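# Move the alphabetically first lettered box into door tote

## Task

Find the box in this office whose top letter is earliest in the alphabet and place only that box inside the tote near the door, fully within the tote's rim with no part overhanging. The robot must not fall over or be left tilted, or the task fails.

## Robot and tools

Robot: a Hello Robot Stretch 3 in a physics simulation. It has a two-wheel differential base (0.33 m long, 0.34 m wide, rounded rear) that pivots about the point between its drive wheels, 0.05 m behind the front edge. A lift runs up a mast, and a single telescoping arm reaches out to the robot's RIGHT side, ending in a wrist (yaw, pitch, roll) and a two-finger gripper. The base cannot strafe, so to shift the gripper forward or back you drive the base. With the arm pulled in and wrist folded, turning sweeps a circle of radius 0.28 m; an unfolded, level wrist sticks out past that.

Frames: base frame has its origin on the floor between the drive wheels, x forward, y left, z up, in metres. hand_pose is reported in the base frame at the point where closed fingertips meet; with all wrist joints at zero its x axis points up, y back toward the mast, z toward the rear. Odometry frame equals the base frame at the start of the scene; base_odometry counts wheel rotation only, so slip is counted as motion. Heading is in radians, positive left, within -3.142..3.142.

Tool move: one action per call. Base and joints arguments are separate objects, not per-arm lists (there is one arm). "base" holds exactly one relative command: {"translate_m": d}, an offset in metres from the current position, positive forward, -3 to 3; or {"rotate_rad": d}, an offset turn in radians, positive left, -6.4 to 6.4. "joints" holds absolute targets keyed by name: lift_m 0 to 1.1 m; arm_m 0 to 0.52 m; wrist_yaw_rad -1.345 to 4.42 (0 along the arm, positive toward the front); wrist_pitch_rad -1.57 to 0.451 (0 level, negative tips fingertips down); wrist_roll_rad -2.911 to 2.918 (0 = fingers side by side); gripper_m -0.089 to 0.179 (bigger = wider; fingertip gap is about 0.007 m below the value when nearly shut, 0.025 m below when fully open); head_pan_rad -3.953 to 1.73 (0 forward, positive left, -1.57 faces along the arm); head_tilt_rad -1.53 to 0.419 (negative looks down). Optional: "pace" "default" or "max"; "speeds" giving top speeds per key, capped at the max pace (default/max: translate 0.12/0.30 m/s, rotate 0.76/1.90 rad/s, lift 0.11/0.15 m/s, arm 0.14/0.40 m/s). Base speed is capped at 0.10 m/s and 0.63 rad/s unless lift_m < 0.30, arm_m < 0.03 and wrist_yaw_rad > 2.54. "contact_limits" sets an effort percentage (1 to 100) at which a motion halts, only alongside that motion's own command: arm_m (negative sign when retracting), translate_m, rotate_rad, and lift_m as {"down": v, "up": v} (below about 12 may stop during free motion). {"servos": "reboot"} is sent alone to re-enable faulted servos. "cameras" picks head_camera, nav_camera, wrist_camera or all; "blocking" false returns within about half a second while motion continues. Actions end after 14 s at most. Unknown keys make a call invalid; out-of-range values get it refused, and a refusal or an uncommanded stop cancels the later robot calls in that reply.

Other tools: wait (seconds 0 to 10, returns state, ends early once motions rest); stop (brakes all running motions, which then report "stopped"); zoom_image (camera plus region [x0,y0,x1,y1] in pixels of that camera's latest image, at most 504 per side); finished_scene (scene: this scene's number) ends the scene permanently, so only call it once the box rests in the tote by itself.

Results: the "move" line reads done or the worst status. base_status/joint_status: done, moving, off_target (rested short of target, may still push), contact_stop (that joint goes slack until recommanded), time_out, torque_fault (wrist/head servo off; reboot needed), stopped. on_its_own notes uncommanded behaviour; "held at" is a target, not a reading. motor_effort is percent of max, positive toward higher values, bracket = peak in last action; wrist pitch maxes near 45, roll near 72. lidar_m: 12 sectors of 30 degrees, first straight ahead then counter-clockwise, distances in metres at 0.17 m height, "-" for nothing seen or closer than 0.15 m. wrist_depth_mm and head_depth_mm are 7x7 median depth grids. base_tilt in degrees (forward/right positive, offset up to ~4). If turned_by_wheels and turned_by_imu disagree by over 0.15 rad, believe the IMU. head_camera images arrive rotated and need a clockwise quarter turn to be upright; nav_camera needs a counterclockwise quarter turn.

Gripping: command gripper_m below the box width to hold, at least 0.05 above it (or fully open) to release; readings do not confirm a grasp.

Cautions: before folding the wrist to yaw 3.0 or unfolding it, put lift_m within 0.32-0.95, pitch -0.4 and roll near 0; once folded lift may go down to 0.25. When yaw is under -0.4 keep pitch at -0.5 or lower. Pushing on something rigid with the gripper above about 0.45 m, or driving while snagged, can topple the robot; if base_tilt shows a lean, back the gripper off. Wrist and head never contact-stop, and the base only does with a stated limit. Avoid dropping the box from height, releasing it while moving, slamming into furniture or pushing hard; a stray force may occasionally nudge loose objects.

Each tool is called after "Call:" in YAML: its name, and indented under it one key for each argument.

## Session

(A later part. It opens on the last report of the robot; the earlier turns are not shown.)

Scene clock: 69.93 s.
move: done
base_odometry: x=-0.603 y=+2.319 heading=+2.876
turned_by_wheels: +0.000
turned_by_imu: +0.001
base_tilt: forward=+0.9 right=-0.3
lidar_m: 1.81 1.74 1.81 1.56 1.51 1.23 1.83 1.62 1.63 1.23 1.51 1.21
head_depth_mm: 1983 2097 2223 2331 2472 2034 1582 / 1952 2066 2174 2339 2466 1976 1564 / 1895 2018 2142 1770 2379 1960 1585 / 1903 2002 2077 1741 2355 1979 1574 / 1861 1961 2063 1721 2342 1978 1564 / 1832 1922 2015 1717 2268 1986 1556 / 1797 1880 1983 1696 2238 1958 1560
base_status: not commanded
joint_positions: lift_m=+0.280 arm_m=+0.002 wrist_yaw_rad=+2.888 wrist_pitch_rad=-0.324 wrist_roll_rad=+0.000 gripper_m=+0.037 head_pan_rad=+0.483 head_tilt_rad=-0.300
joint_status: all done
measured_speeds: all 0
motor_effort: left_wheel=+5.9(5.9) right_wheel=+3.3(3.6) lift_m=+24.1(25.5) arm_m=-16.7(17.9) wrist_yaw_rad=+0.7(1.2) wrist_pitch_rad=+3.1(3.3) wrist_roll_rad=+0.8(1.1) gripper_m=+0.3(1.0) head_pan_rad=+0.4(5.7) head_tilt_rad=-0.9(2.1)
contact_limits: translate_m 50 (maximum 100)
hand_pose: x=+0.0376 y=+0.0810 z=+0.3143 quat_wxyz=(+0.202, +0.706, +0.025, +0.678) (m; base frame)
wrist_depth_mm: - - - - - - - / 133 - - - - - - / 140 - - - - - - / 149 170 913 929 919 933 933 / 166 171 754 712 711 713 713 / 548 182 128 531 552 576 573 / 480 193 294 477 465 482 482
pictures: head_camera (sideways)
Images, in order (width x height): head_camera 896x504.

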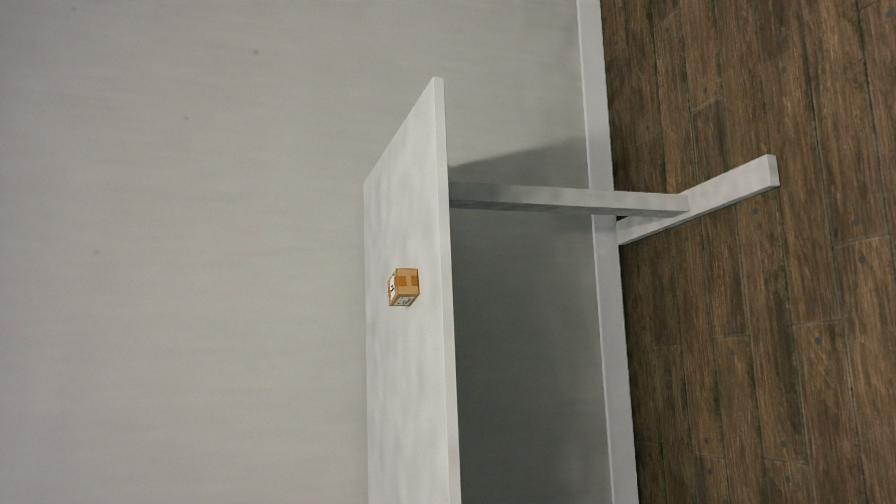

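Call:
zoom_image:
  camera: "head_camera"
  region: [380, 260, 430, 310]

Call:
move:
  joints: {"head_pan_rad":0.8}
  pace: "max"
  cameras: ["head_camera"]

Call:
move:
  joints: {"head_pan_rad":-0.6}
  pace: "max"
  cameras: ["head_camera"]

Scaled by 10.080 from the camera's 896x504 image, which has a finer 1280x720 frame.

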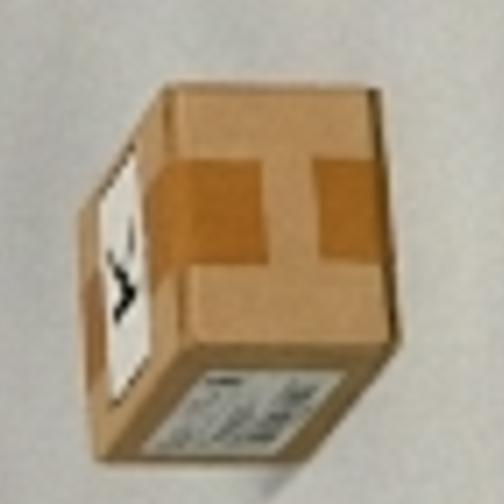

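Scene clock: 73.37 s.
move: done
base_odometry: x=-0.603 y=+2.319 heading=+2.876
turned_by_wheels: +0.000
turned_by_imu: +0.001
base_tilt: forward=+1.0 right=-0.2
lidar_m: 1.81 1.74 1.81 1.56 1.51 1.23 1.83 1.63 1.63 1.23 1.51 1.21
head_depth_mm: 1815 1903 1979 1621 2224 1947 1590 / 1829 1941 2034 1787 2255 2005 1590 / 1851 1957 2048 1763 2304 2004 1567 / 1853 1974 2037 1744 2326 1985 1561 / 1908 2006 2102 1713 2364 1970 1574 / 1921 2032 2155 2257 2406 1963 1558 / 1952 2063 2174 1793 2311 1954 1562
base_status: not commanded
joint_positions: lift_m=+0.280 arm_m=+0.002 wrist_yaw_rad=+2.888 wrist_pitch_rad=-0.324 wrist_roll_rad=+0.000 gripper_m=+0.037 head_pan_rad=+0.802 head_tilt_rad=-0.300
joint_status: all done
measured_speeds: all 0
motor_effort: left_wheel=+5.7(5.8) right_wheel=+3.2(3.4) lift_m=+20.6(20.9) arm_m=-14.9(15.6) wrist_yaw_rad=+0.6(1.3) wrist_pitch_rad=+3.1(3.2) wrist_roll_rad=+0.8(1.1) gripper_m=-0.3(1.2) head_pan_rad=+3.7(3.8) head_tilt_rad=-0.6(2.6)
contact_limits: translate_m 50 (maximum 100)
hand_pose: x=+0.0376 y=+0.0810 z=+0.3143 quat_wxyz=(+0.202, +0.706, +0.025, +0.678) (m; base frame)
wrist_depth_mm: - - - - - - - / 133 - - - - - - / 141 - - - - - - / 149 169 917 910 913 950 934 / 166 172 749 711 709 708 723 / 545 182 128 532 557 567 576 / 473 192 293 483 465 480 481
pictures: head_camera (sideways)
Images, in order (width x height): head_camera 896x504.

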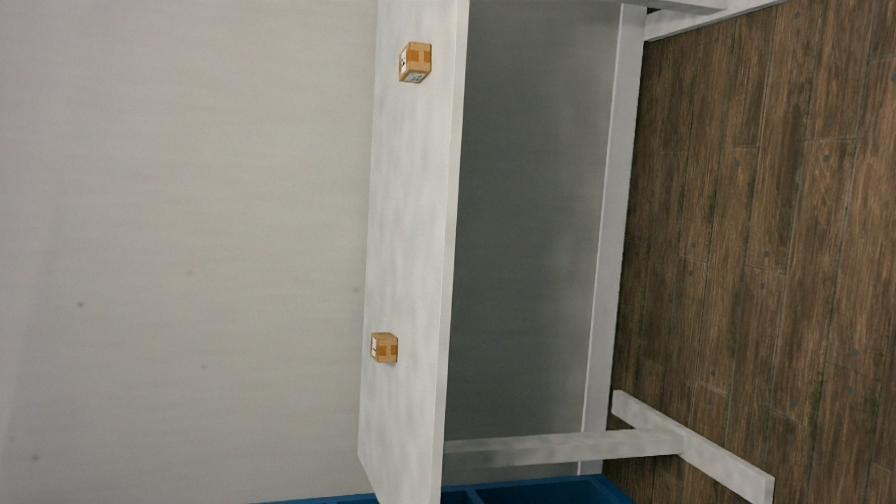

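Scene clock: 74.37 s.
move: done
base_odometry: x=-0.603 y=+2.319 heading=+2.876
turned_by_wheels: +0.000
turned_by_imu: +0.000
base_tilt: forward=+1.0 right=-0.3
lidar_m: 1.81 1.74 1.81 1.56 1.51 1.23 1.82 1.62 1.63 1.23 1.51 1.21
head_depth_mm: 1247 1320 1393 1196 796 1639 1604 / 1301 1356 1428 1197 837 1701 1576 / 1325 1389 1462 1173 882 1746 1591 / 1366 1428 1507 1167 882 1789 1590 / 1392 1464 1573 1089 1758 1838 1553 / 1442 1514 1607 1150 1289 1413 1474 / 1485 1557 1659 1140 1894 1936 1555
base_status: not commanded
joint_positions: lift_m=+0.280 arm_m=+0.002 wrist_yaw_rad=+2.888 wrist_pitch_rad=-0.324 wrist_roll_rad=+0.000 gripper_m=+0.037 head_pan_rad=-0.626 head_tilt_rad=-0.300
joint_status: all done
measured_speeds: all 0
motor_effort: left_wheel=+5.7(5.8) right_wheel=+3.4(3.5) lift_m=+20.6(20.7) arm_m=-14.1(15.2) wrist_yaw_rad=+1.2(1.3) wrist_pitch_rad=+3.1(3.2) wrist_roll_rad=+0.9(1.1) gripper_m=-0.5(1.2) head_pan_rad=-1.2(4.7) head_tilt_rad=-1.8(2.4)
contact_limits: translate_m 50 (maximum 100)
hand_pose: x=+0.0376 y=+0.0810 z=+0.3143 quat_wxyz=(+0.202, +0.706, +0.025, +0.678) (m; base frame)
wrist_depth_mm: - - - - - - - / 132 - - - - - - / 140 - - - - - - / 150 168 927 914 955 920 931 / 167 172 750 692 703 716 715 / 555 183 128 530 550 580 572 / 482 193 297 485 462 481 486
pictures: head_camera (sideways)
Images, in order (width x height): head_camera 896x504.

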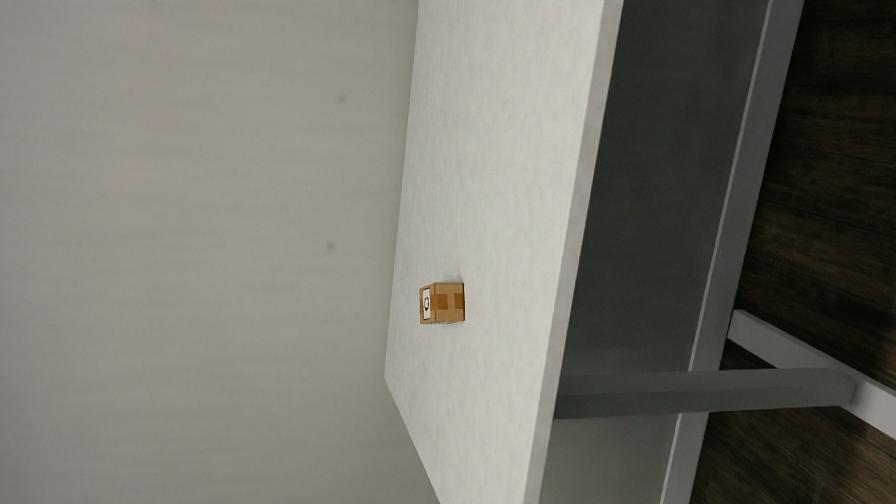

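Call:
zoom_image:
  camera: "head_camera"
  region: [410, 275, 475, 330]

Call:
move:
  joints: {"head_pan_rad":0.8}
  pace: "max"
  cameras: ["head_camera"]

Call:
zoom_image:
  camera: "head_camera"
  region: [363, 326, 407, 368]

Call:
zoom_image:
  camera: "head_camera"
  region: [393, 36, 440, 88]

Scaled by 7.754 from the camera's 896x504 image, which has a finer 1280x720 frame.

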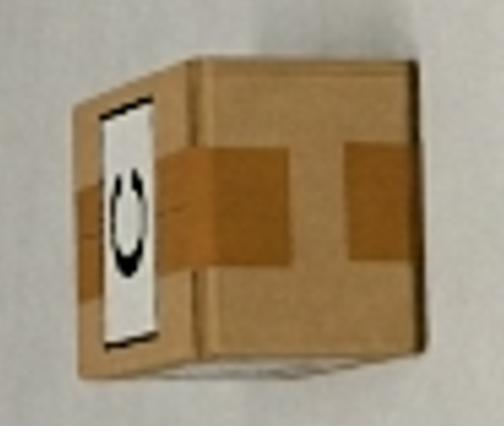

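Scene clock: 78.90 s.
move: done
base_odometry: x=-0.603 y=+2.319 heading=+2.876
turned_by_wheels: +0.000
turned_by_imu: +0.001
base_tilt: forward=+1.1 right=-0.1
lidar_m: 1.81 1.74 1.81 1.56 1.51 1.24 1.83 1.63 1.63 1.23 1.51 1.21
head_depth_mm: 1825 1876 1978 1490 2225 2006 1593 / 1822 1917 2032 1789 2269 2000 1591 / 1849 1956 2037 1764 2311 1995 1573 / 1878 1998 2067 1740 2354 2015 1568 / 1919 2016 2114 1739 2393 1988 1561 / 1953 2052 2161 1835 2388 1967 1568 / 1991 2087 2192 1841 2400 1954 1557
base_status: not commanded
joint_positions: lift_m=+0.280 arm_m=+0.002 wrist_yaw_rad=+2.888 wrist_pitch_rad=-0.324 wrist_roll_rad=+0.000 gripper_m=+0.037 head_pan_rad=+0.834 head_tilt_rad=-0.300
joint_status: all done
measured_speeds: all 0
motor_effort: left_wheel=+5.8(5.9) right_wheel=+3.4(3.5) lift_m=+20.8(21.1) arm_m=-11.8(12.9) wrist_yaw_rad=+0.7(0.9) wrist_pitch_rad=+3.1(3.4) wrist_roll_rad=+1.0(1.1) gripper_m=-0.7(1.0) head_pan_rad=-0.4(4.8) head_tilt_rad=-1.4(2.1)
contact_limits: translate_m 50 (maximum 100)
hand_pose: x=+0.0376 y=+0.0810 z=+0.3143 quat_wxyz=(+0.202, +0.706, +0.025, +0.678) (m; base frame)
wrist_depth_mm: - - - - - - - / 133 - - - - - - / 140 - - - - - - / 149 169 912 929 927 921 950 / 167 172 741 711 703 720 710 / 544 183 128 533 551 580 570 / 482 192 294 482 466 486 479
pictures: head_camera (sideways)
Images, in order (width x height): head_camera 896x504.

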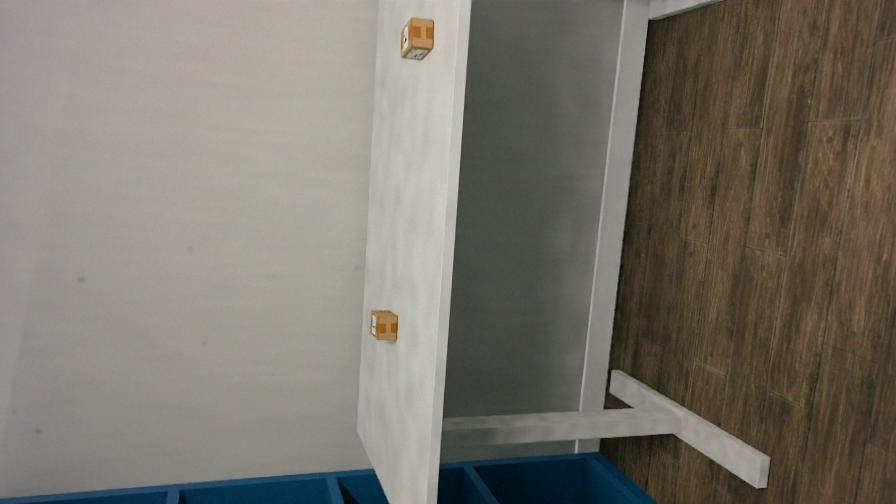

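Scaled by 11.455 from the camera's 896x504 image, which has a finer 1280x720 frame.

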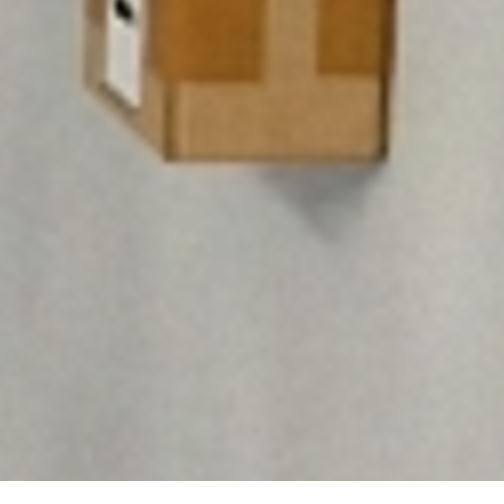

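Scaled by 9.692 from the camera's 896x504 image, which has a finer 1280x720 frame.

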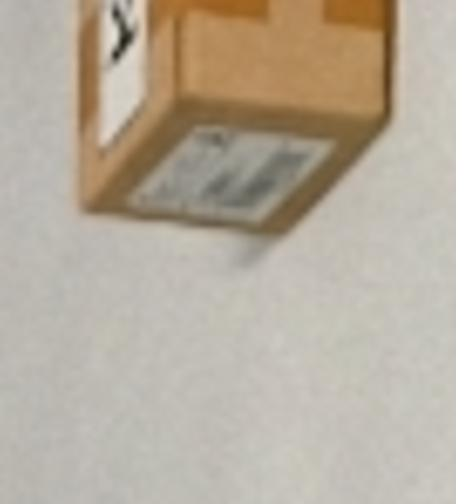

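Call:
zoom_image:
  camera: "head_camera"
  region: [365, 305, 405, 345]

Call:
zoom_image:
  camera: "head_camera"
  region: [397, 15, 440, 62]

Scaled by 12.600 from the camera's 896x504 image, which has a finer 1280x720 frame.

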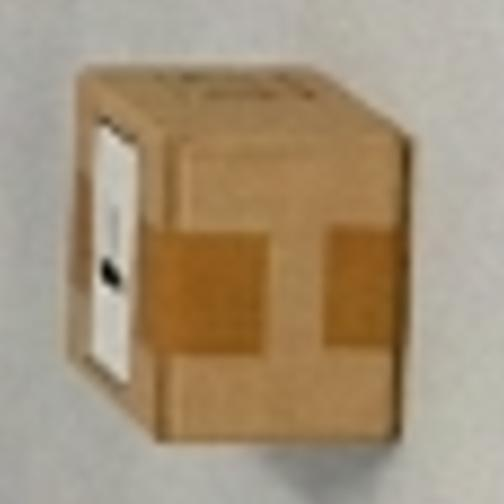

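Scaled by 10.723 from the camera's 896x504 image, which has a finer 1280x720 frame.

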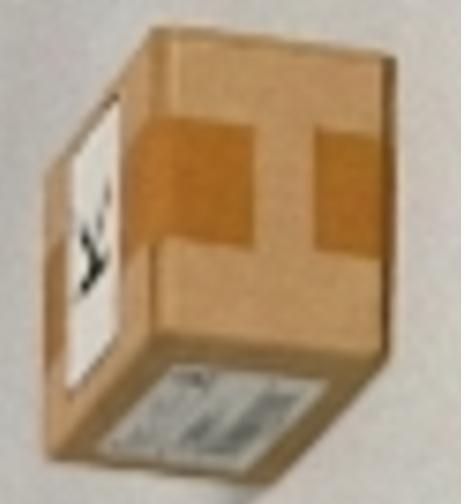

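Call:
move:
  base: {"translate_m":0.75}
  joints: {"head_pan_rad":1.1,"head_tilt_rad":-0.35}
  pace: "max"
  cameras: ["nav_camera","head_camera"]

Scene clock: 88.67 s.
move: done
base_odometry: x=-1.326 y=+2.517 heading=+2.875
turned_by_wheels: +0.000
turned_by_imu: +0.000
base_tilt: forward=+1.1 right=-0.2
lidar_m: 1.22 1.12 1.58 1.64 1.69 1.57 1.96 2.18 1.32 1.14 0.57 0.57
head_depth_mm: 1331 1385 1471 1161 902 1736 1394 / 1367 1447 1537 1151 1719 1791 1505 / 1435 1521 1611 1138 1826 1869 1499 / 1487 1573 1678 1137 1937 1870 1500 / 1543 1659 1738 1133 2046 1864 1500 / 1635 1733 1812 1128 2166 1848 1490 / 1713 1805 1914 1208 2264 1837 1487
base_status: done
joint_positions: lift_m=+0.280 arm_m=+0.002 wrist_yaw_rad=+2.888 wrist_pitch_rad=-0.324 wrist_roll_rad=+0.000 gripper_m=+0.037 head_pan_rad=+1.101 head_tilt_rad=-0.350
joint_status: all done
measured_speeds: all 0
motor_effort: left_wheel=+1.3(13.0) right_wheel=+6.0(16.1) lift_m=+29.0(29.1) arm_m=-8.2(10.4) wrist_yaw_rad=+0.5(1.2) wrist_pitch_rad=+3.2(3.4) wrist_roll_rad=+0.8(1.2) gripper_m=+0.0(1.2) head_pan_rad=+0.6(4.0) head_tilt_rad=-1.8(3.7)
hand_pose: x=+0.0376 y=+0.0810 z=+0.3143 quat_wxyz=(+0.202, +0.706, +0.025, +0.678) (m; base frame)
wrist_depth_mm: - - - - - - - / 133 - - - - - - / 140 - - - - - - / 150 169 902 932 945 891 936 / 167 172 735 705 711 711 726 / 552 182 128 537 558 573 578 / 478 193 292 485 466 482 488
pictures: head_camera (sideways), nav_camera (sideways)
Images, in order (width x height): head_camera 896x504, nav_camera 672x504.

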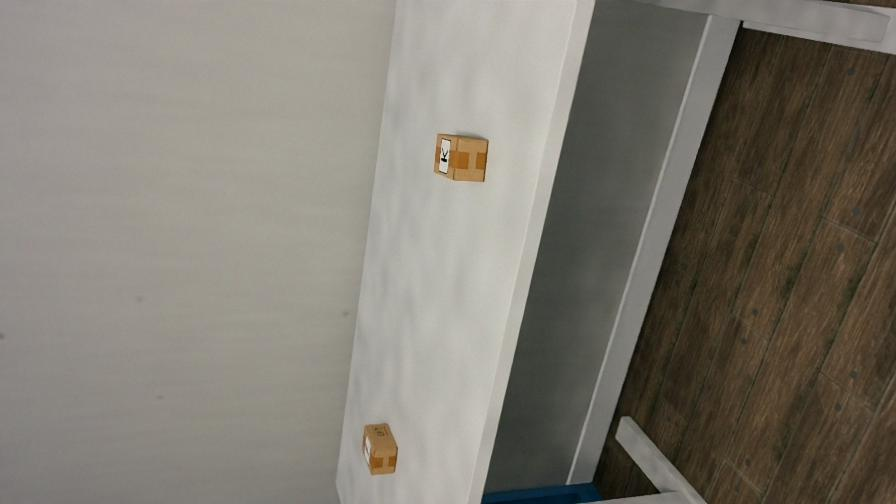

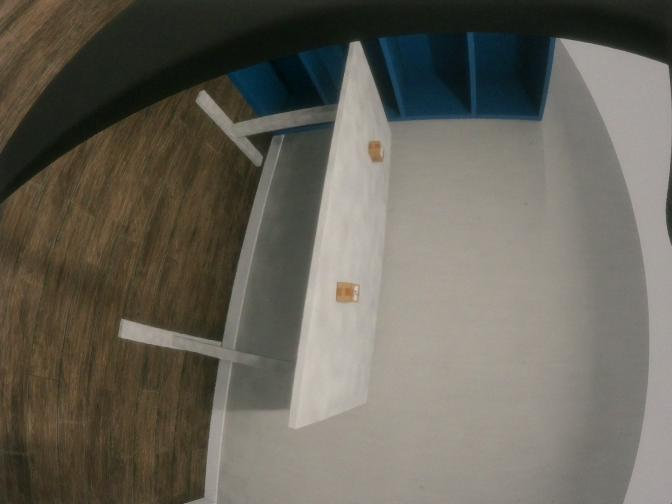

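Call:
zoom_image:
  camera: "head_camera"
  region: [350, 415, 410, 480]

Call:
move:
  joints: {"head_pan_rad":1.6,"head_tilt_rad":-0.35}
  pace: "max"
  cameras: ["nav_camera","head_camera"]

Call:
move:
  joints: {"head_pan_rad":-3.9,"head_tilt_rad":-0.35}
  pace: "max"
  cameras: ["nav_camera","head_camera"]

Scaled by 7.754 from the camera's 896x504 image, which has a finer 1280x720 frame.

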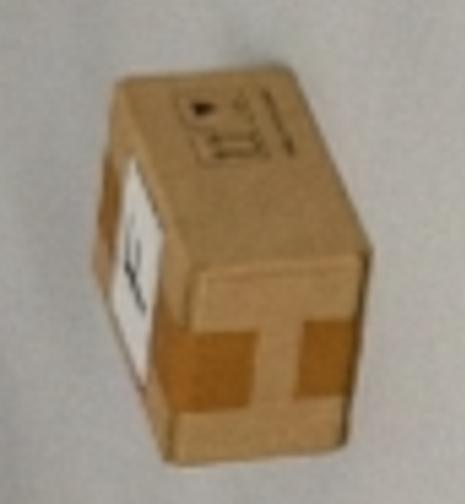

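Scene clock: 92.27 s.
move: done
base_odometry: x=-1.326 y=+2.517 heading=+2.875
turned_by_wheels: +0.000
turned_by_imu: +0.001
base_tilt: forward=+1.0 right=-0.1
lidar_m: 1.22 1.12 1.58 1.65 1.68 1.57 1.96 2.18 1.31 1.14 0.57 0.57
head_depth_mm: 1688 1765 1802 1162 2007 1877 1514 / 1845 1971 1994 1241 2206 1896 1517 / 1990 2091 2098 1458 1951 1874 1501 / 2166 2266 2329 2195 2361 1836 1501 / 2019 2139 2192 2168 2333 1858 1493 / 1874 2003 1957 1913 1915 1837 1500 / 1410 1534 1620 1810 2005 1803 1511
base_status: not commanded
joint_positions: lift_m=+0.280 arm_m=+0.002 wrist_yaw_rad=+2.888 wrist_pitch_rad=-0.324 wrist_roll_rad=+0.000 gripper_m=+0.037 head_pan_rad=+1.612 head_tilt_rad=-0.350
joint_status: all done
measured_speeds: all 0
motor_effort: left_wheel=+1.6(1.8) right_wheel=+5.8(6.4) lift_m=+30.4(30.8) arm_m=-6.0(6.4) wrist_yaw_rad=+1.1(1.3) wrist_pitch_rad=+3.0(3.3) wrist_roll_rad=+0.8(1.1) gripper_m=+0.3(1.2) head_pan_rad=+2.3(6.2) head_tilt_rad=-1.1(2.8)
hand_pose: x=+0.0376 y=+0.0810 z=+0.3143 quat_wxyz=(+0.202, +0.706, +0.025, +0.678) (m; base frame)
wrist_depth_mm: - - - - - - - / 133 - - - - - - / 141 - - - - - - / 150 169 922 946 929 920 911 / 167 172 748 707 721 703 719 / 545 183 127 535 557 569 575 / 482 193 293 478 468 481 483
pictures: head_camera (sideways), nav_camera (sideways)
Images, in order (width x height): head_camera 896x504, nav_camera 672x504.

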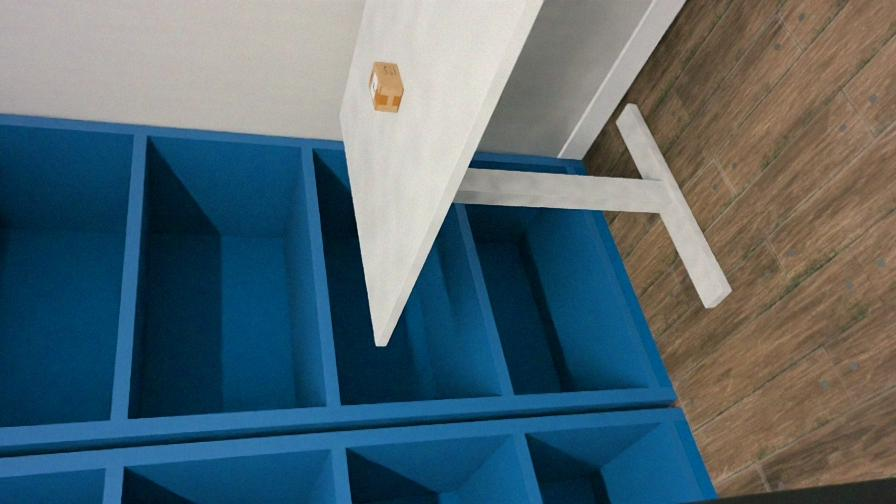

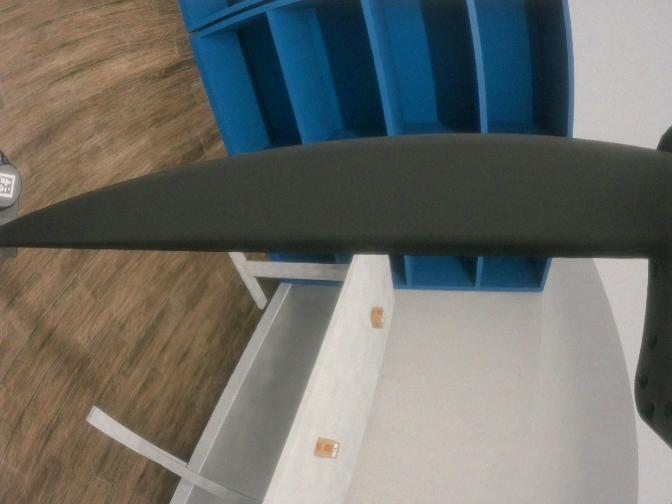

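Scene clock: 96.07 s.
move: done
base_odometry: x=-1.326 y=+2.517 heading=+2.875
turned_by_wheels: +0.000
turned_by_imu: +0.001
base_tilt: forward=+0.9 right=-0.1
lidar_m: 1.22 1.12 1.58 1.65 1.68 1.58 1.96 2.18 1.32 1.14 0.57 0.57
head_depth_mm: - - - - - - - / 1697 1823 1886 2022 2154 - - / 1710 1842 1899 2061 2159 1841 1510 / 1590 1737 1765 1912 2057 1865 1508 / 1447 1850 1730 1914 2040 1854 1509 / 1788 1921 1999 2111 2232 1845 1498 / 1805 1927 2002 2158 2297 1845 1499
base_status: not commanded
joint_positions: lift_m=+0.280 arm_m=+0.002 wrist_yaw_rad=+2.888 wrist_pitch_rad=-0.324 wrist_roll_rad=+0.000 gripper_m=+0.037 head_pan_rad=-3.916 head_tilt_rad=-0.350
joint_status: all done
measured_speeds: translate_m=+0.000 rotate_rad=+0.000 lift_m=+0.000 arm_m=+0.000 wrist_yaw_rad=+0.000 wrist_pitch_rad=+0.000 wrist_roll_rad=+0.000 head_pan_rad=+0.024 head_tilt_rad=+0.000
motor_effort: left_wheel=+1.4(1.7) right_wheel=+5.8(6.6) lift_m=+30.2(30.7) arm_m=-3.4(5.8) wrist_yaw_rad=+0.6(1.4) wrist_pitch_rad=+2.9(3.5) wrist_roll_rad=+0.8(1.2) gripper_m=-0.3(1.4) head_pan_rad=+2.7(4.9) head_tilt_rad=-0.7(3.0)
hand_pose: x=+0.0376 y=+0.0810 z=+0.3143 quat_wxyz=(+0.202, +0.706, +0.025, +0.678) (m; base frame)
wrist_depth_mm: - - - - - - - / 133 - - - - - - / 140 - - - - - - / 149 169 926 918 921 930 928 / 166 172 750 711 702 703 712 / 551 183 128 534 549 576 569 / 482 194 294 483 465 486 479
pictures: head_camera (sideways), nav_camera (sideways)
Images, in order (width x height): head_camera 896x504, nav_camera 672x504.

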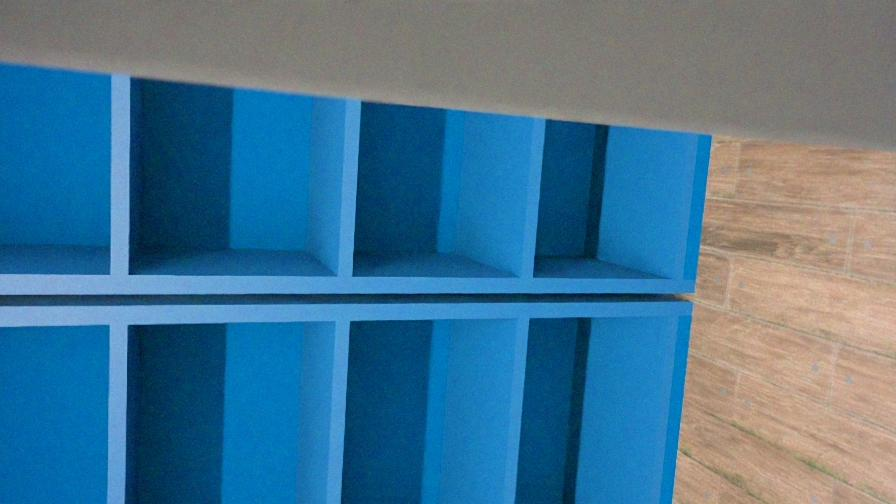

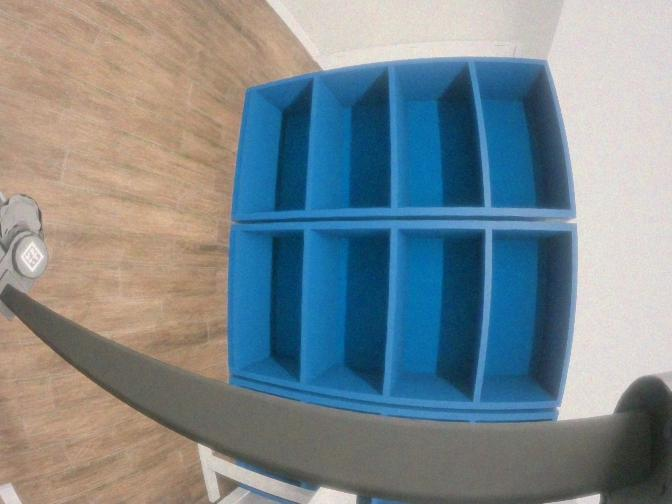

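Call:
move:
  joints: {"head_pan_rad":1.4,"head_tilt_rad":-0.45}
  pace: "max"
  cameras: ["head_camera"]

Scene clock: 103.50 s.
move: done
base_odometry: x=-1.326 y=+2.517 heading=+2.875
turned_by_wheels: +0.000
turned_by_imu: +0.001
base_tilt: forward=+1.1 right=-0.1
lidar_m: 1.22 1.12 1.58 1.65 1.68 1.58 1.96 2.18 1.32 1.14 0.57 0.57
head_depth_mm: 1471 1566 1445 956 1890 1694 1388 / 1586 1683 1453 1071 2017 1694 1393 / 1699 1817 1428 2086 2136 1677 1395 / 1842 1971 1408 2350 2136 1686 1384 / 1962 2086 1420 1855 1990 1665 1369 / 2110 2212 2184 2441 2106 1664 1384 / 1973 2029 2147 2329 2041 1667 1374
base_status: not commanded
joint_positions: lift_m=+0.280 arm_m=+0.002 wrist_yaw_rad=+2.888 wrist_pitch_rad=-0.324 wrist_roll_rad=+0.000 gripper_m=+0.037 head_pan_rad=+1.415 head_tilt_rad=-0.450
joint_status: all done
measured_speeds: translate_m=+0.000 rotate_rad=+0.000 lift_m=+0.000 arm_m=+0.000 wrist_yaw_rad=+0.000 wrist_pitch_rad=+0.000 wrist_roll_rad=+0.000 head_pan_rad=-0.024 head_tilt_rad=+0.000
motor_effort: left_wheel=+1.5(1.7) right_wheel=+5.9(6.4) lift_m=+30.2(30.6) arm_m=+0.5(1.9) wrist_yaw_rad=+0.5(1.3) wrist_pitch_rad=+3.5(3.5) wrist_roll_rad=+0.9(1.1) gripper_m=+0.1(1.5) head_pan_rad=-3.5(4.7) head_tilt_rad=-2.2(6.7)
hand_pose: x=+0.0376 y=+0.0810 z=+0.3143 quat_wxyz=(+0.202, +0.706, +0.025, +0.678) (m; base frame)
wrist_depth_mm: - - - - - - - / 134 - - - - - - / 140 - - - - - - / 149 168 910 930 942 919 939 / 167 172 741 709 698 711 704 / 547 182 127 533 550 573 571 / 475 194 296 489 465 483 483
pictures: head_camera (sideways)
Images, in order (width x height): head_camera 896x504.

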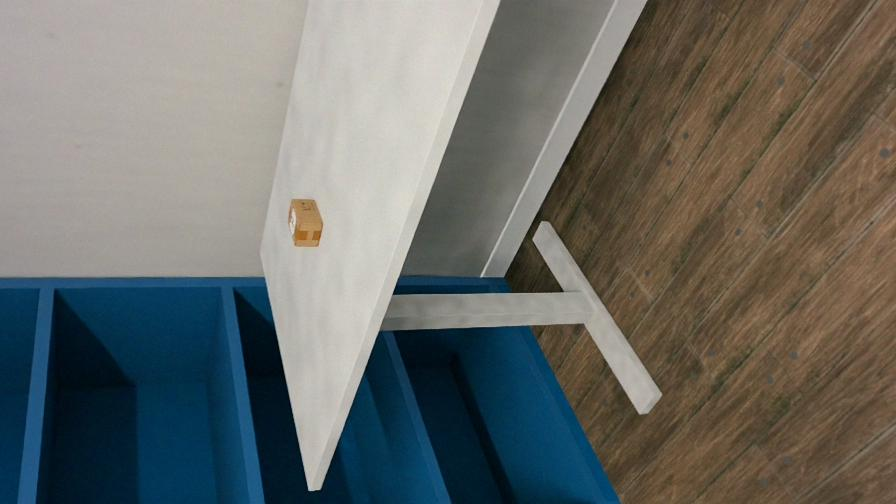

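Call:
zoom_image:
  camera: "head_camera"
  region: [282, 192, 332, 252]

Scaled by 8.400 from the camera's 896x504 image, which has a finer 1280x720 frame.

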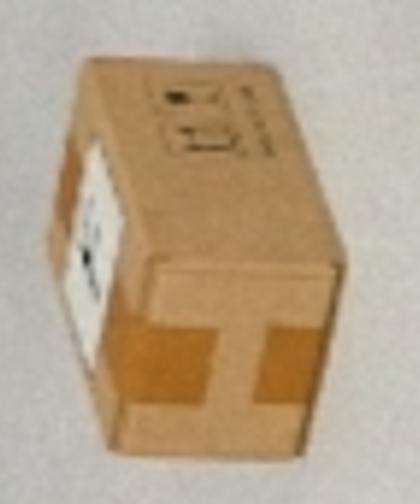

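Call:
move:
  base: {"rotate_rad":1.98}
  pace: "max"

Call:
move:
  base: {"translate_m":0.75}
  joints: {"head_pan_rad":-1.45,"head_tilt_rad":-0.4}
  pace: "max"
  cameras: ["head_camera","nav_camera"]

Scene clock: 114.07 s.
move: done
base_odometry: x=-1.326 y=+2.516 heading=-1.428
turned_by_wheels: +1.979
turned_by_imu: +1.949
base_tilt: forward=+0.8 right=-0.2
lidar_m: 1.66 1.57 1.95 2.19 2.19 1.26 1.02 0.58 1.13 1.59 1.12 1.65
head_depth_mm: 2426 2660 2954 2932 2147 1675 1389 / 2330 2519 2751 2867 2118 1671 1387 / 2215 2370 2600 2752 2136 1662 1375 / 2106 2285 2480 2622 2142 1675 1379 / 2023 2152 2346 2542 2107 1687 1381 / 1927 2053 2246 2399 2117 1677 1377 / 1857 1969 2120 2277 2096 1667 1368
base_status: done
joint_positions: lift_m=+0.280 arm_m=+0.002 wrist_yaw_rad=+2.888 wrist_pitch_rad=-0.324 wrist_roll_rad=+0.000 gripper_m=+0.037 head_pan_rad=+1.399 head_tilt_rad=-0.454
joint_status: not commanded
measured_speeds: all 0
on_its_own: left_wheel is at rest, and its effort (-22.4) is outside its rest range (-21 to +21)
motor_effort: left_wheel=-22.4(47.0) right_wheel=+4.4(28.8) lift_m=+27.9(30.3) arm_m=-22.0(22.4) wrist_yaw_rad=+0.6(1.3) wrist_pitch_rad=+3.3(3.3) wrist_roll_rad=+0.8(1.2) gripper_m=+0.1(1.0) head_pan_rad=-2.4(4.1) head_tilt_rad=+0.5(3.3)
hand_pose: x=+0.0376 y=+0.0810 z=+0.3143 quat_wxyz=(+0.202, +0.706, +0.025, +0.678) (m; base frame)
wrist_depth_mm: - - - - - - - / 133 - - - - - - / 140 - - - - - - / 149 169 917 942 941 956 944 / 167 172 751 726 706 711 707 / 553 183 128 542 553 568 581 / 477 193 294 487 465 472 485
pictures: none

Scene clock: 117.90 s.
move: done
base_odometry: x=-1.220 y=+1.774 heading=-1.428
turned_by_wheels: +0.000
turned_by_imu: -0.001
base_tilt: forward=+0.9 right=-0.2
lidar_m: 0.91 1.25 0.99 1.68 2.44 1.92 1.29 1.72 1.09 1.15 1.31 0.99
head_depth_mm: 1190 1291 1375 1007 712 1722 1399 / 1176 1260 1347 1009 706 1715 1428 / 1157 1234 1329 1002 703 1648 1439 / 1143 1202 1302 994 700 1664 1440 / 1112 1185 1285 993 698 1620 1434 / 1097 1172 1259 992 698 1591 1429 / 1075 1146 1227 979 693 594 1423
base_status: done
joint_positions: lift_m=+0.280 arm_m=+0.002 wrist_yaw_rad=+2.888 wrist_pitch_rad=-0.324 wrist_roll_rad=+0.000 gripper_m=+0.037 head_pan_rad=-1.456 head_tilt_rad=-0.401
joint_status: all done
measured_speeds: all 0
motor_effort: left_wheel=+8.4(17.7) right_wheel=-0.4(13.9) lift_m=+20.8(28.0) arm_m=-14.7(22.0) wrist_yaw_rad=+0.5(1.4) wrist_pitch_rad=+3.2(3.4) wrist_roll_rad=+0.8(1.2) gripper_m=-0.7(1.3) head_pan_rad=+2.2(5.6) head_tilt_rad=+3.1(7.7)
hand_pose: x=+0.0376 y=+0.0810 z=+0.3143 quat_wxyz=(+0.202, +0.706, +0.025, +0.678) (m; base frame)
wrist_depth_mm: - - - - - - - / 133 - - - - - - / 140 - - - - - - / 149 169 911 919 942 874 - / 167 172 737 705 710 704 672 / 555 183 128 536 558 575 577 / 476 193 294 484 465 476 482
pictures: head_camera (sideways), nav_camera (sideways)
Images, in order (width x height): head_camera 896x504, nav_camera 672x504.

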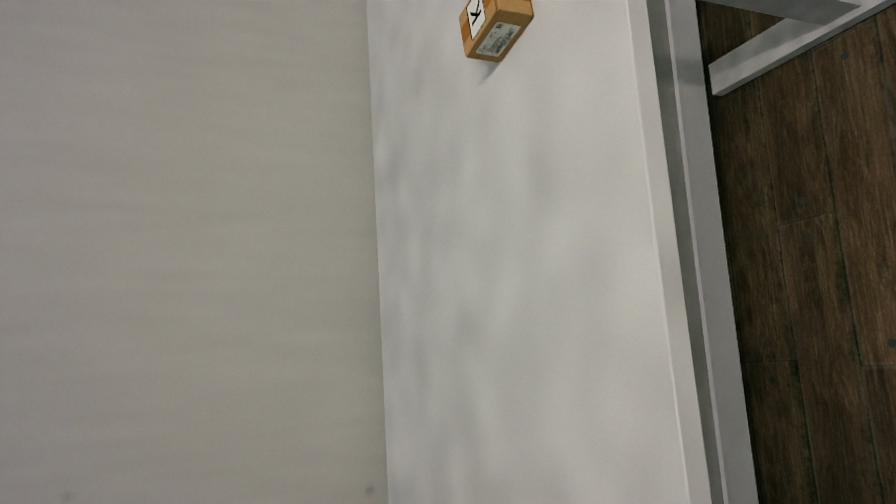

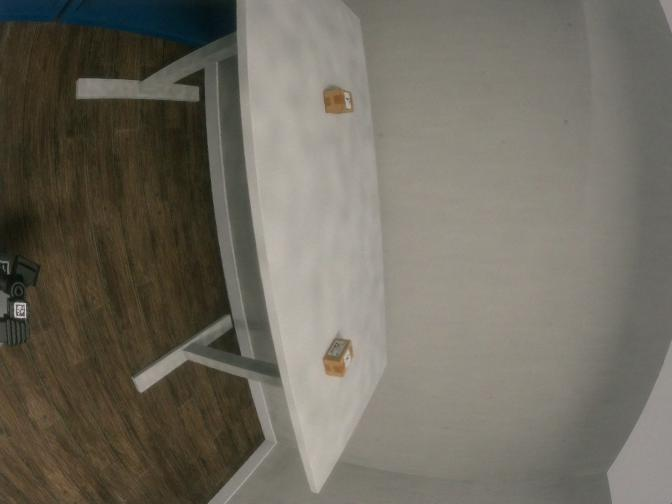

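Call:
move:
  joints: {"head_pan_rad":-1.0}
  pace: "max"
  cameras: ["head_camera","nav_camera"]

Call:
zoom_image:
  camera: "nav_camera"
  region: [310, 150, 390, 330]

Scene clock: 120.87 s.
move: done
base_odometry: x=-1.220 y=+1.774 heading=-1.428
turned_by_wheels: +0.000
turned_by_imu: +0.000
base_tilt: forward=+0.9 right=-0.1
lidar_m: 0.91 1.25 1.00 1.68 2.44 1.93 1.29 1.72 1.09 1.15 1.31 0.99
head_depth_mm: 1076 1145 1216 1009 711 585 1438 / 1101 1168 1259 1010 703 604 1441 / 1137 1205 1298 1003 702 1616 1441 / 1153 1238 1322 893 699 1653 1429 / 1188 1283 1358 990 696 1660 1433 / 1224 1316 1398 989 694 1285 1342 / 1264 1345 1446 982 693 1659 1429
base_status: not commanded
joint_positions: lift_m=+0.280 arm_m=+0.002 wrist_yaw_rad=+2.888 wrist_pitch_rad=-0.324 wrist_roll_rad=+0.000 gripper_m=+0.037 head_pan_rad=-0.988 head_tilt_rad=-0.400
joint_status: all done
measured_speeds: all 0
motor_effort: left_wheel=+8.4(8.6) right_wheel=-0.7(1.1) lift_m=+20.4(20.9) arm_m=-8.9(11.0) wrist_yaw_rad=+1.0(1.3) wrist_pitch_rad=+3.0(3.4) wrist_roll_rad=+0.7(1.0) gripper_m=-0.9(1.0) head_pan_rad=+2.2(4.4) head_tilt_rad=+3.0(4.1)
hand_pose: x=+0.0376 y=+0.0810 z=+0.3143 quat_wxyz=(+0.202, +0.706, +0.025, +0.678) (m; base frame)
wrist_depth_mm: - - - - - - - / 133 - - - - - - / 140 - - - - - - / 150 169 902 920 940 861 - / 166 172 748 707 701 701 680 / 544 183 128 535 556 577 579 / 475 192 294 481 467 482 486
pictures: head_camera (sideways), nav_camera (sideways)
Images, in order (width x height): head_camera 896x504, nav_camera 672x504.

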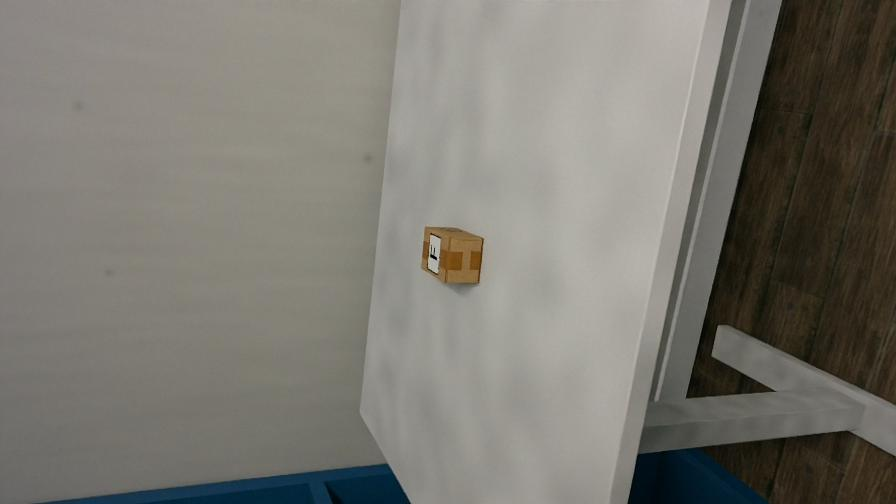

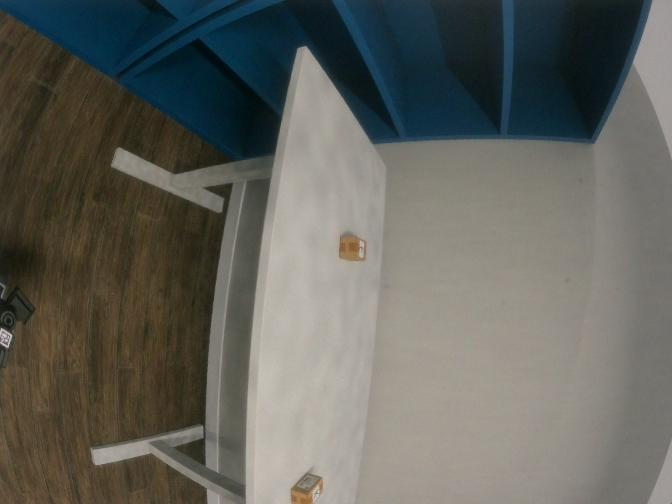

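Scaled by 2.800 from the camera's 672x504 image, which has a finer 792x594 frame.

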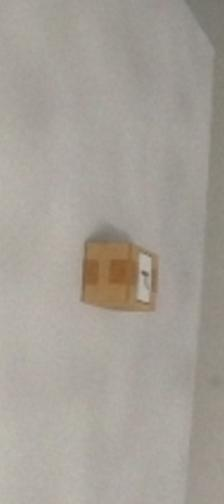

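Call:
move:
  base: {"rotate_rad":0.135}
  joints: {"head_pan_rad":-1.57,"head_tilt_rad":-0.5}
  pace: "max"

Call:
move:
  base: {"translate_m":-0.925}
  pace: "max"
  contact_limits: {"translate_m":50}

Call:
move:
  base: {"rotate_rad":-1.59}
  joints: {"lift_m":0.9,"head_pan_rad":-1.8}
  cameras: ["head_camera","nav_camera"]

Scene clock: 144.03 s.
move: done
base_odometry: x=-1.220 y=+1.774 heading=-1.294
turned_by_wheels: +0.135
turned_by_imu: +0.135
base_tilt: forward=+1.0 right=-0.1
lidar_m: 0.91 1.00 1.01 2.44 2.45 1.93 1.29 1.71 1.09 1.32 0.99 0.98
head_depth_mm: 1186 1297 1249 792 692 1527 1355 / 1169 1268 1240 822 689 1607 1350 / 1140 1256 1233 818 659 1604 1345 / 1127 1220 1216 813 660 1602 1347 / 1116 1202 1223 816 632 1599 1337 / 1094 1181 1213 809 630 1604 1341 / 1079 1157 1213 808 606 1599 1333
base_status: done
joint_positions: lift_m=+0.280 arm_m=+0.002 wrist_yaw_rad=+2.888 wrist_pitch_rad=-0.324 wrist_roll_rad=+0.000 gripper_m=+0.037 head_pan_rad=-1.585 head_tilt_rad=-0.495
joint_status: all done
measured_speeds: all 0
motor_effort: left_wheel=-7.7(13.0) right_wheel=+8.6(15.5) lift_m=+21.2(21.6) arm_m=-0.6(1.6) wrist_yaw_rad=+0.7(1.2) wrist_pitch_rad=+3.3(3.3) wrist_roll_rad=+0.9(1.0) gripper_m=+0.1(1.3) head_pan_rad=-0.4(5.8) head_tilt_rad=-2.0(4.5)
hand_pose: x=+0.0376 y=+0.0810 z=+0.3142 quat_wxyz=(+0.202, +0.706, +0.025, +0.678) (m; base frame)
wrist_depth_mm: - - - - - - 964 / 132 - - - - - - / 140 - - - - - - / 149 169 925 936 933 887 - / 167 171 733 712 707 716 683 / 543 183 128 526 560 577 573 / 471 193 294 482 467 486 478
pictures: none

Scene clock: 148.97 s.
move: contact_stop
base_odometry: x=-1.440 y=+2.561 heading=-1.529
turned_by_wheels: -0.236
turned_by_imu: -0.018
base_tilt: forward=+0.8 right=-0.2
lidar_m: 1.65 1.60 2.03 2.27 1.39 1.15 0.58 1.00 1.17 1.03 1.03 1.60
head_depth_mm: 1347 1485 1614 1799 1942 1615 1337 / 1326 1438 1578 1749 1900 1588 1336 / 1309 1422 1574 1716 1857 1595 1343 / 1286 1389 1526 1655 1850 1594 1324 / 1254 1378 1273 841 1803 1540 1326 / 1241 1344 1187 837 1737 1542 1329 / 1217 1323 1180 794 1755 1587 1335
base_status: translate_m contact_stop (by the wheels' count: -0.8175 of -0.9250)
joint_positions: lift_m=+0.280 arm_m=+0.002 wrist_yaw_rad=+2.888 wrist_pitch_rad=-0.325 wrist_roll_rad=+0.000 gripper_m=+0.037 head_pan_rad=-1.570 head_tilt_rad=-0.502
joint_status: not commanded
measured_speeds: all 0
on_its_own: a drive wheel is slack since a contact_stop
motor_effort: left_wheel=+0.5(58.2) right_wheel=+0.3(61.2) lift_m=+25.1(27.9) arm_m=+6.5(6.9) wrist_yaw_rad=+1.1(3.9) wrist_pitch_rad=+3.2(4.2) wrist_roll_rad=+0.8(1.2) gripper_m=+0.0(1.6) head_pan_rad=+2.1(4.4) head_tilt_rad=-0.2(4.2)
contact_limits: translate_m 50 (maximum 100)
hand_pose: x=+0.0376 y=+0.0809 z=+0.3140 quat_wxyz=(+0.202, +0.706, +0.026, +0.678) (m; base frame)
wrist_depth_mm: - - - - - - - / 133 - - - - - - / 140 - - - - - - / 149 168 915 925 947 937 924 / 167 174 736 711 703 724 720 / 555 182 128 537 547 579 580 / 477 192 294 485 470 475 481
pictures: none

not run: a stop that you did not command came earlier in this reply.

Call:
move:
  base: {"translate_m":0.05}

Call:
move:
  base: {"rotate_rad":-1.57}
  joints: {"lift_m":0.9,"head_pan_rad":-1.8}
  cameras: ["head_camera","nav_camera"]

Scene clock: 155.03 s.
move: done
base_odometry: x=-1.438 y=+2.511 heading=-1.529
turned_by_wheels: +0.000
turned_by_imu: +0.001
base_tilt: forward=+0.8 right=-0.1
lidar_m: 1.60 1.56 1.99 2.29 1.43 1.21 0.63 1.05 1.22 1.02 1.47 1.55
head_depth_mm: 1341 1467 1610 1788 1923 1605 1344 / 1318 1434 1564 1752 1917 1607 1344 / 1301 1404 1542 1715 1870 1603 1339 / 1271 1382 1501 846 1837 1601 1342 / 1242 1357 1204 846 1774 1507 1307 / 1228 1332 1194 806 1795 1590 1336 / 1220 1309 1193 802 1738 1590 1336
base_status: done
joint_positions: lift_m=+0.280 arm_m=+0.002 wrist_yaw_rad=+2.888 wrist_pitch_rad=-0.325 wrist_roll_rad=+0.000 gripper_m=+0.037 head_pan_rad=-1.570 head_tilt_rad=-0.500
joint_status: not commanded
measured_speeds: all 0
motor_effort: left_wheel=+3.8(10.5) right_wheel=+7.5(10.7) lift_m=+22.5(22.8) arm_m=+11.8(11.8) wrist_yaw_rad=+0.7(1.4) wrist_pitch_rad=+3.4(3.6) wrist_roll_rad=+0.8(1.0) gripper_m=-0.3(1.0) head_pan_rad=+1.9(2.8) head_tilt_rad=+3.1(4.2)
hand_pose: x=+0.0376 y=+0.0809 z=+0.3140 quat_wxyz=(+0.202, +0.706, +0.026, +0.678) (m; base frame)
wrist_depth_mm: - - - - - - - / 133 - - - - - - / 140 - - - - - - / 149 169 909 908 917 927 923 / 166 172 731 707 708 712 713 / 551 182 128 537 551 575 570 / 474 193 294 484 466 478 484
pictures: none

Scene clock: 161.50 s.
move: done
base_odometry: x=-1.438 y=+2.511 heading=-3.099
turned_by_wheels: -1.569
turned_by_imu: -1.563
base_tilt: forward=+0.9 right=-0.2
lidar_m: 1.02 1.48 1.55 1.60 1.98 2.00 2.29 1.43 1.20 0.63 1.05 1.24
head_depth_mm: 1074 1179 1086 724 541 475 - / 1030 1134 1071 718 540 458 - / 997 1083 1073 684 538 443 - / 955 1046 1066 680 538 430 1371 / 926 1005 1045 712 535 430 402 / 893 958 1003 708 534 428 385 / 861 930 976 707 532 427 375
base_status: done
joint_positions: lift_m=+0.900 arm_m=+0.002 wrist_yaw_rad=+2.888 wrist_pitch_rad=-0.325 wrist_roll_rad=+0.000 gripper_m=+0.037 head_pan_rad=-1.800 head_tilt_rad=-0.500
joint_status: all done
measured_speeds: all 0
motor_effort: left_wheel=+11.6(15.5) right_wheel=-10.7(14.5) lift_m=+30.2(33.1) arm_m=-13.8(13.8) wrist_yaw_rad=+0.9(1.7) wrist_pitch_rad=+3.1(3.7) wrist_roll_rad=+1.0(1.2) gripper_m=-0.9(2.0) head_pan_rad=-2.4(4.9) head_tilt_rad=+2.1(3.8)
hand_pose: x=+0.0376 y=+0.0809 z=+0.9340 quat_wxyz=(+0.202, +0.706, +0.026, +0.678) (m; base frame)
wrist_depth_mm: - - - - - - - / 133 - - - - - - / 140 - - - - - - / 150 169 - - - - - / - 174 - - - - - / - 183 127 - - - - / - 192 - - - - -
pictures: head_camera (sideways), nav_camera (sideways)
Images, in order (width x height): head_camera 896x504, nav_camera 672x504.

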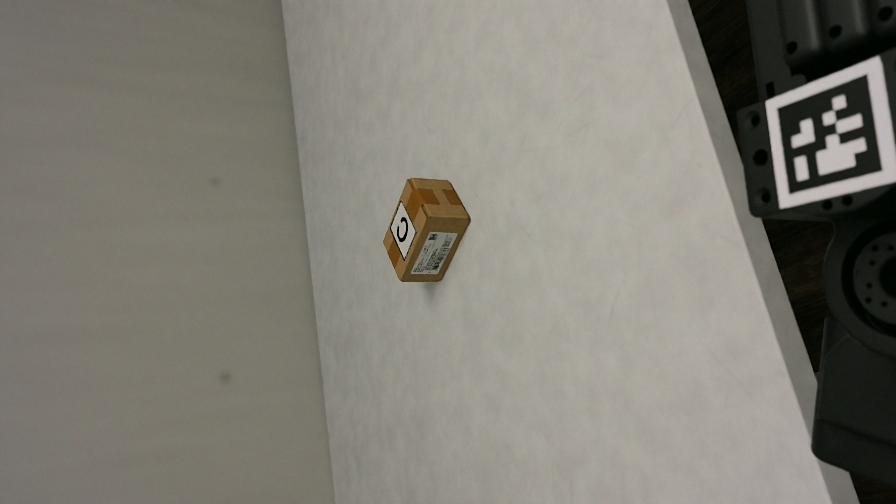

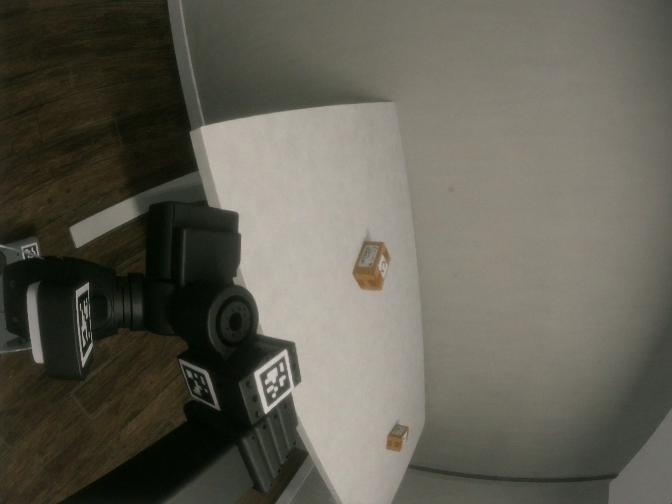

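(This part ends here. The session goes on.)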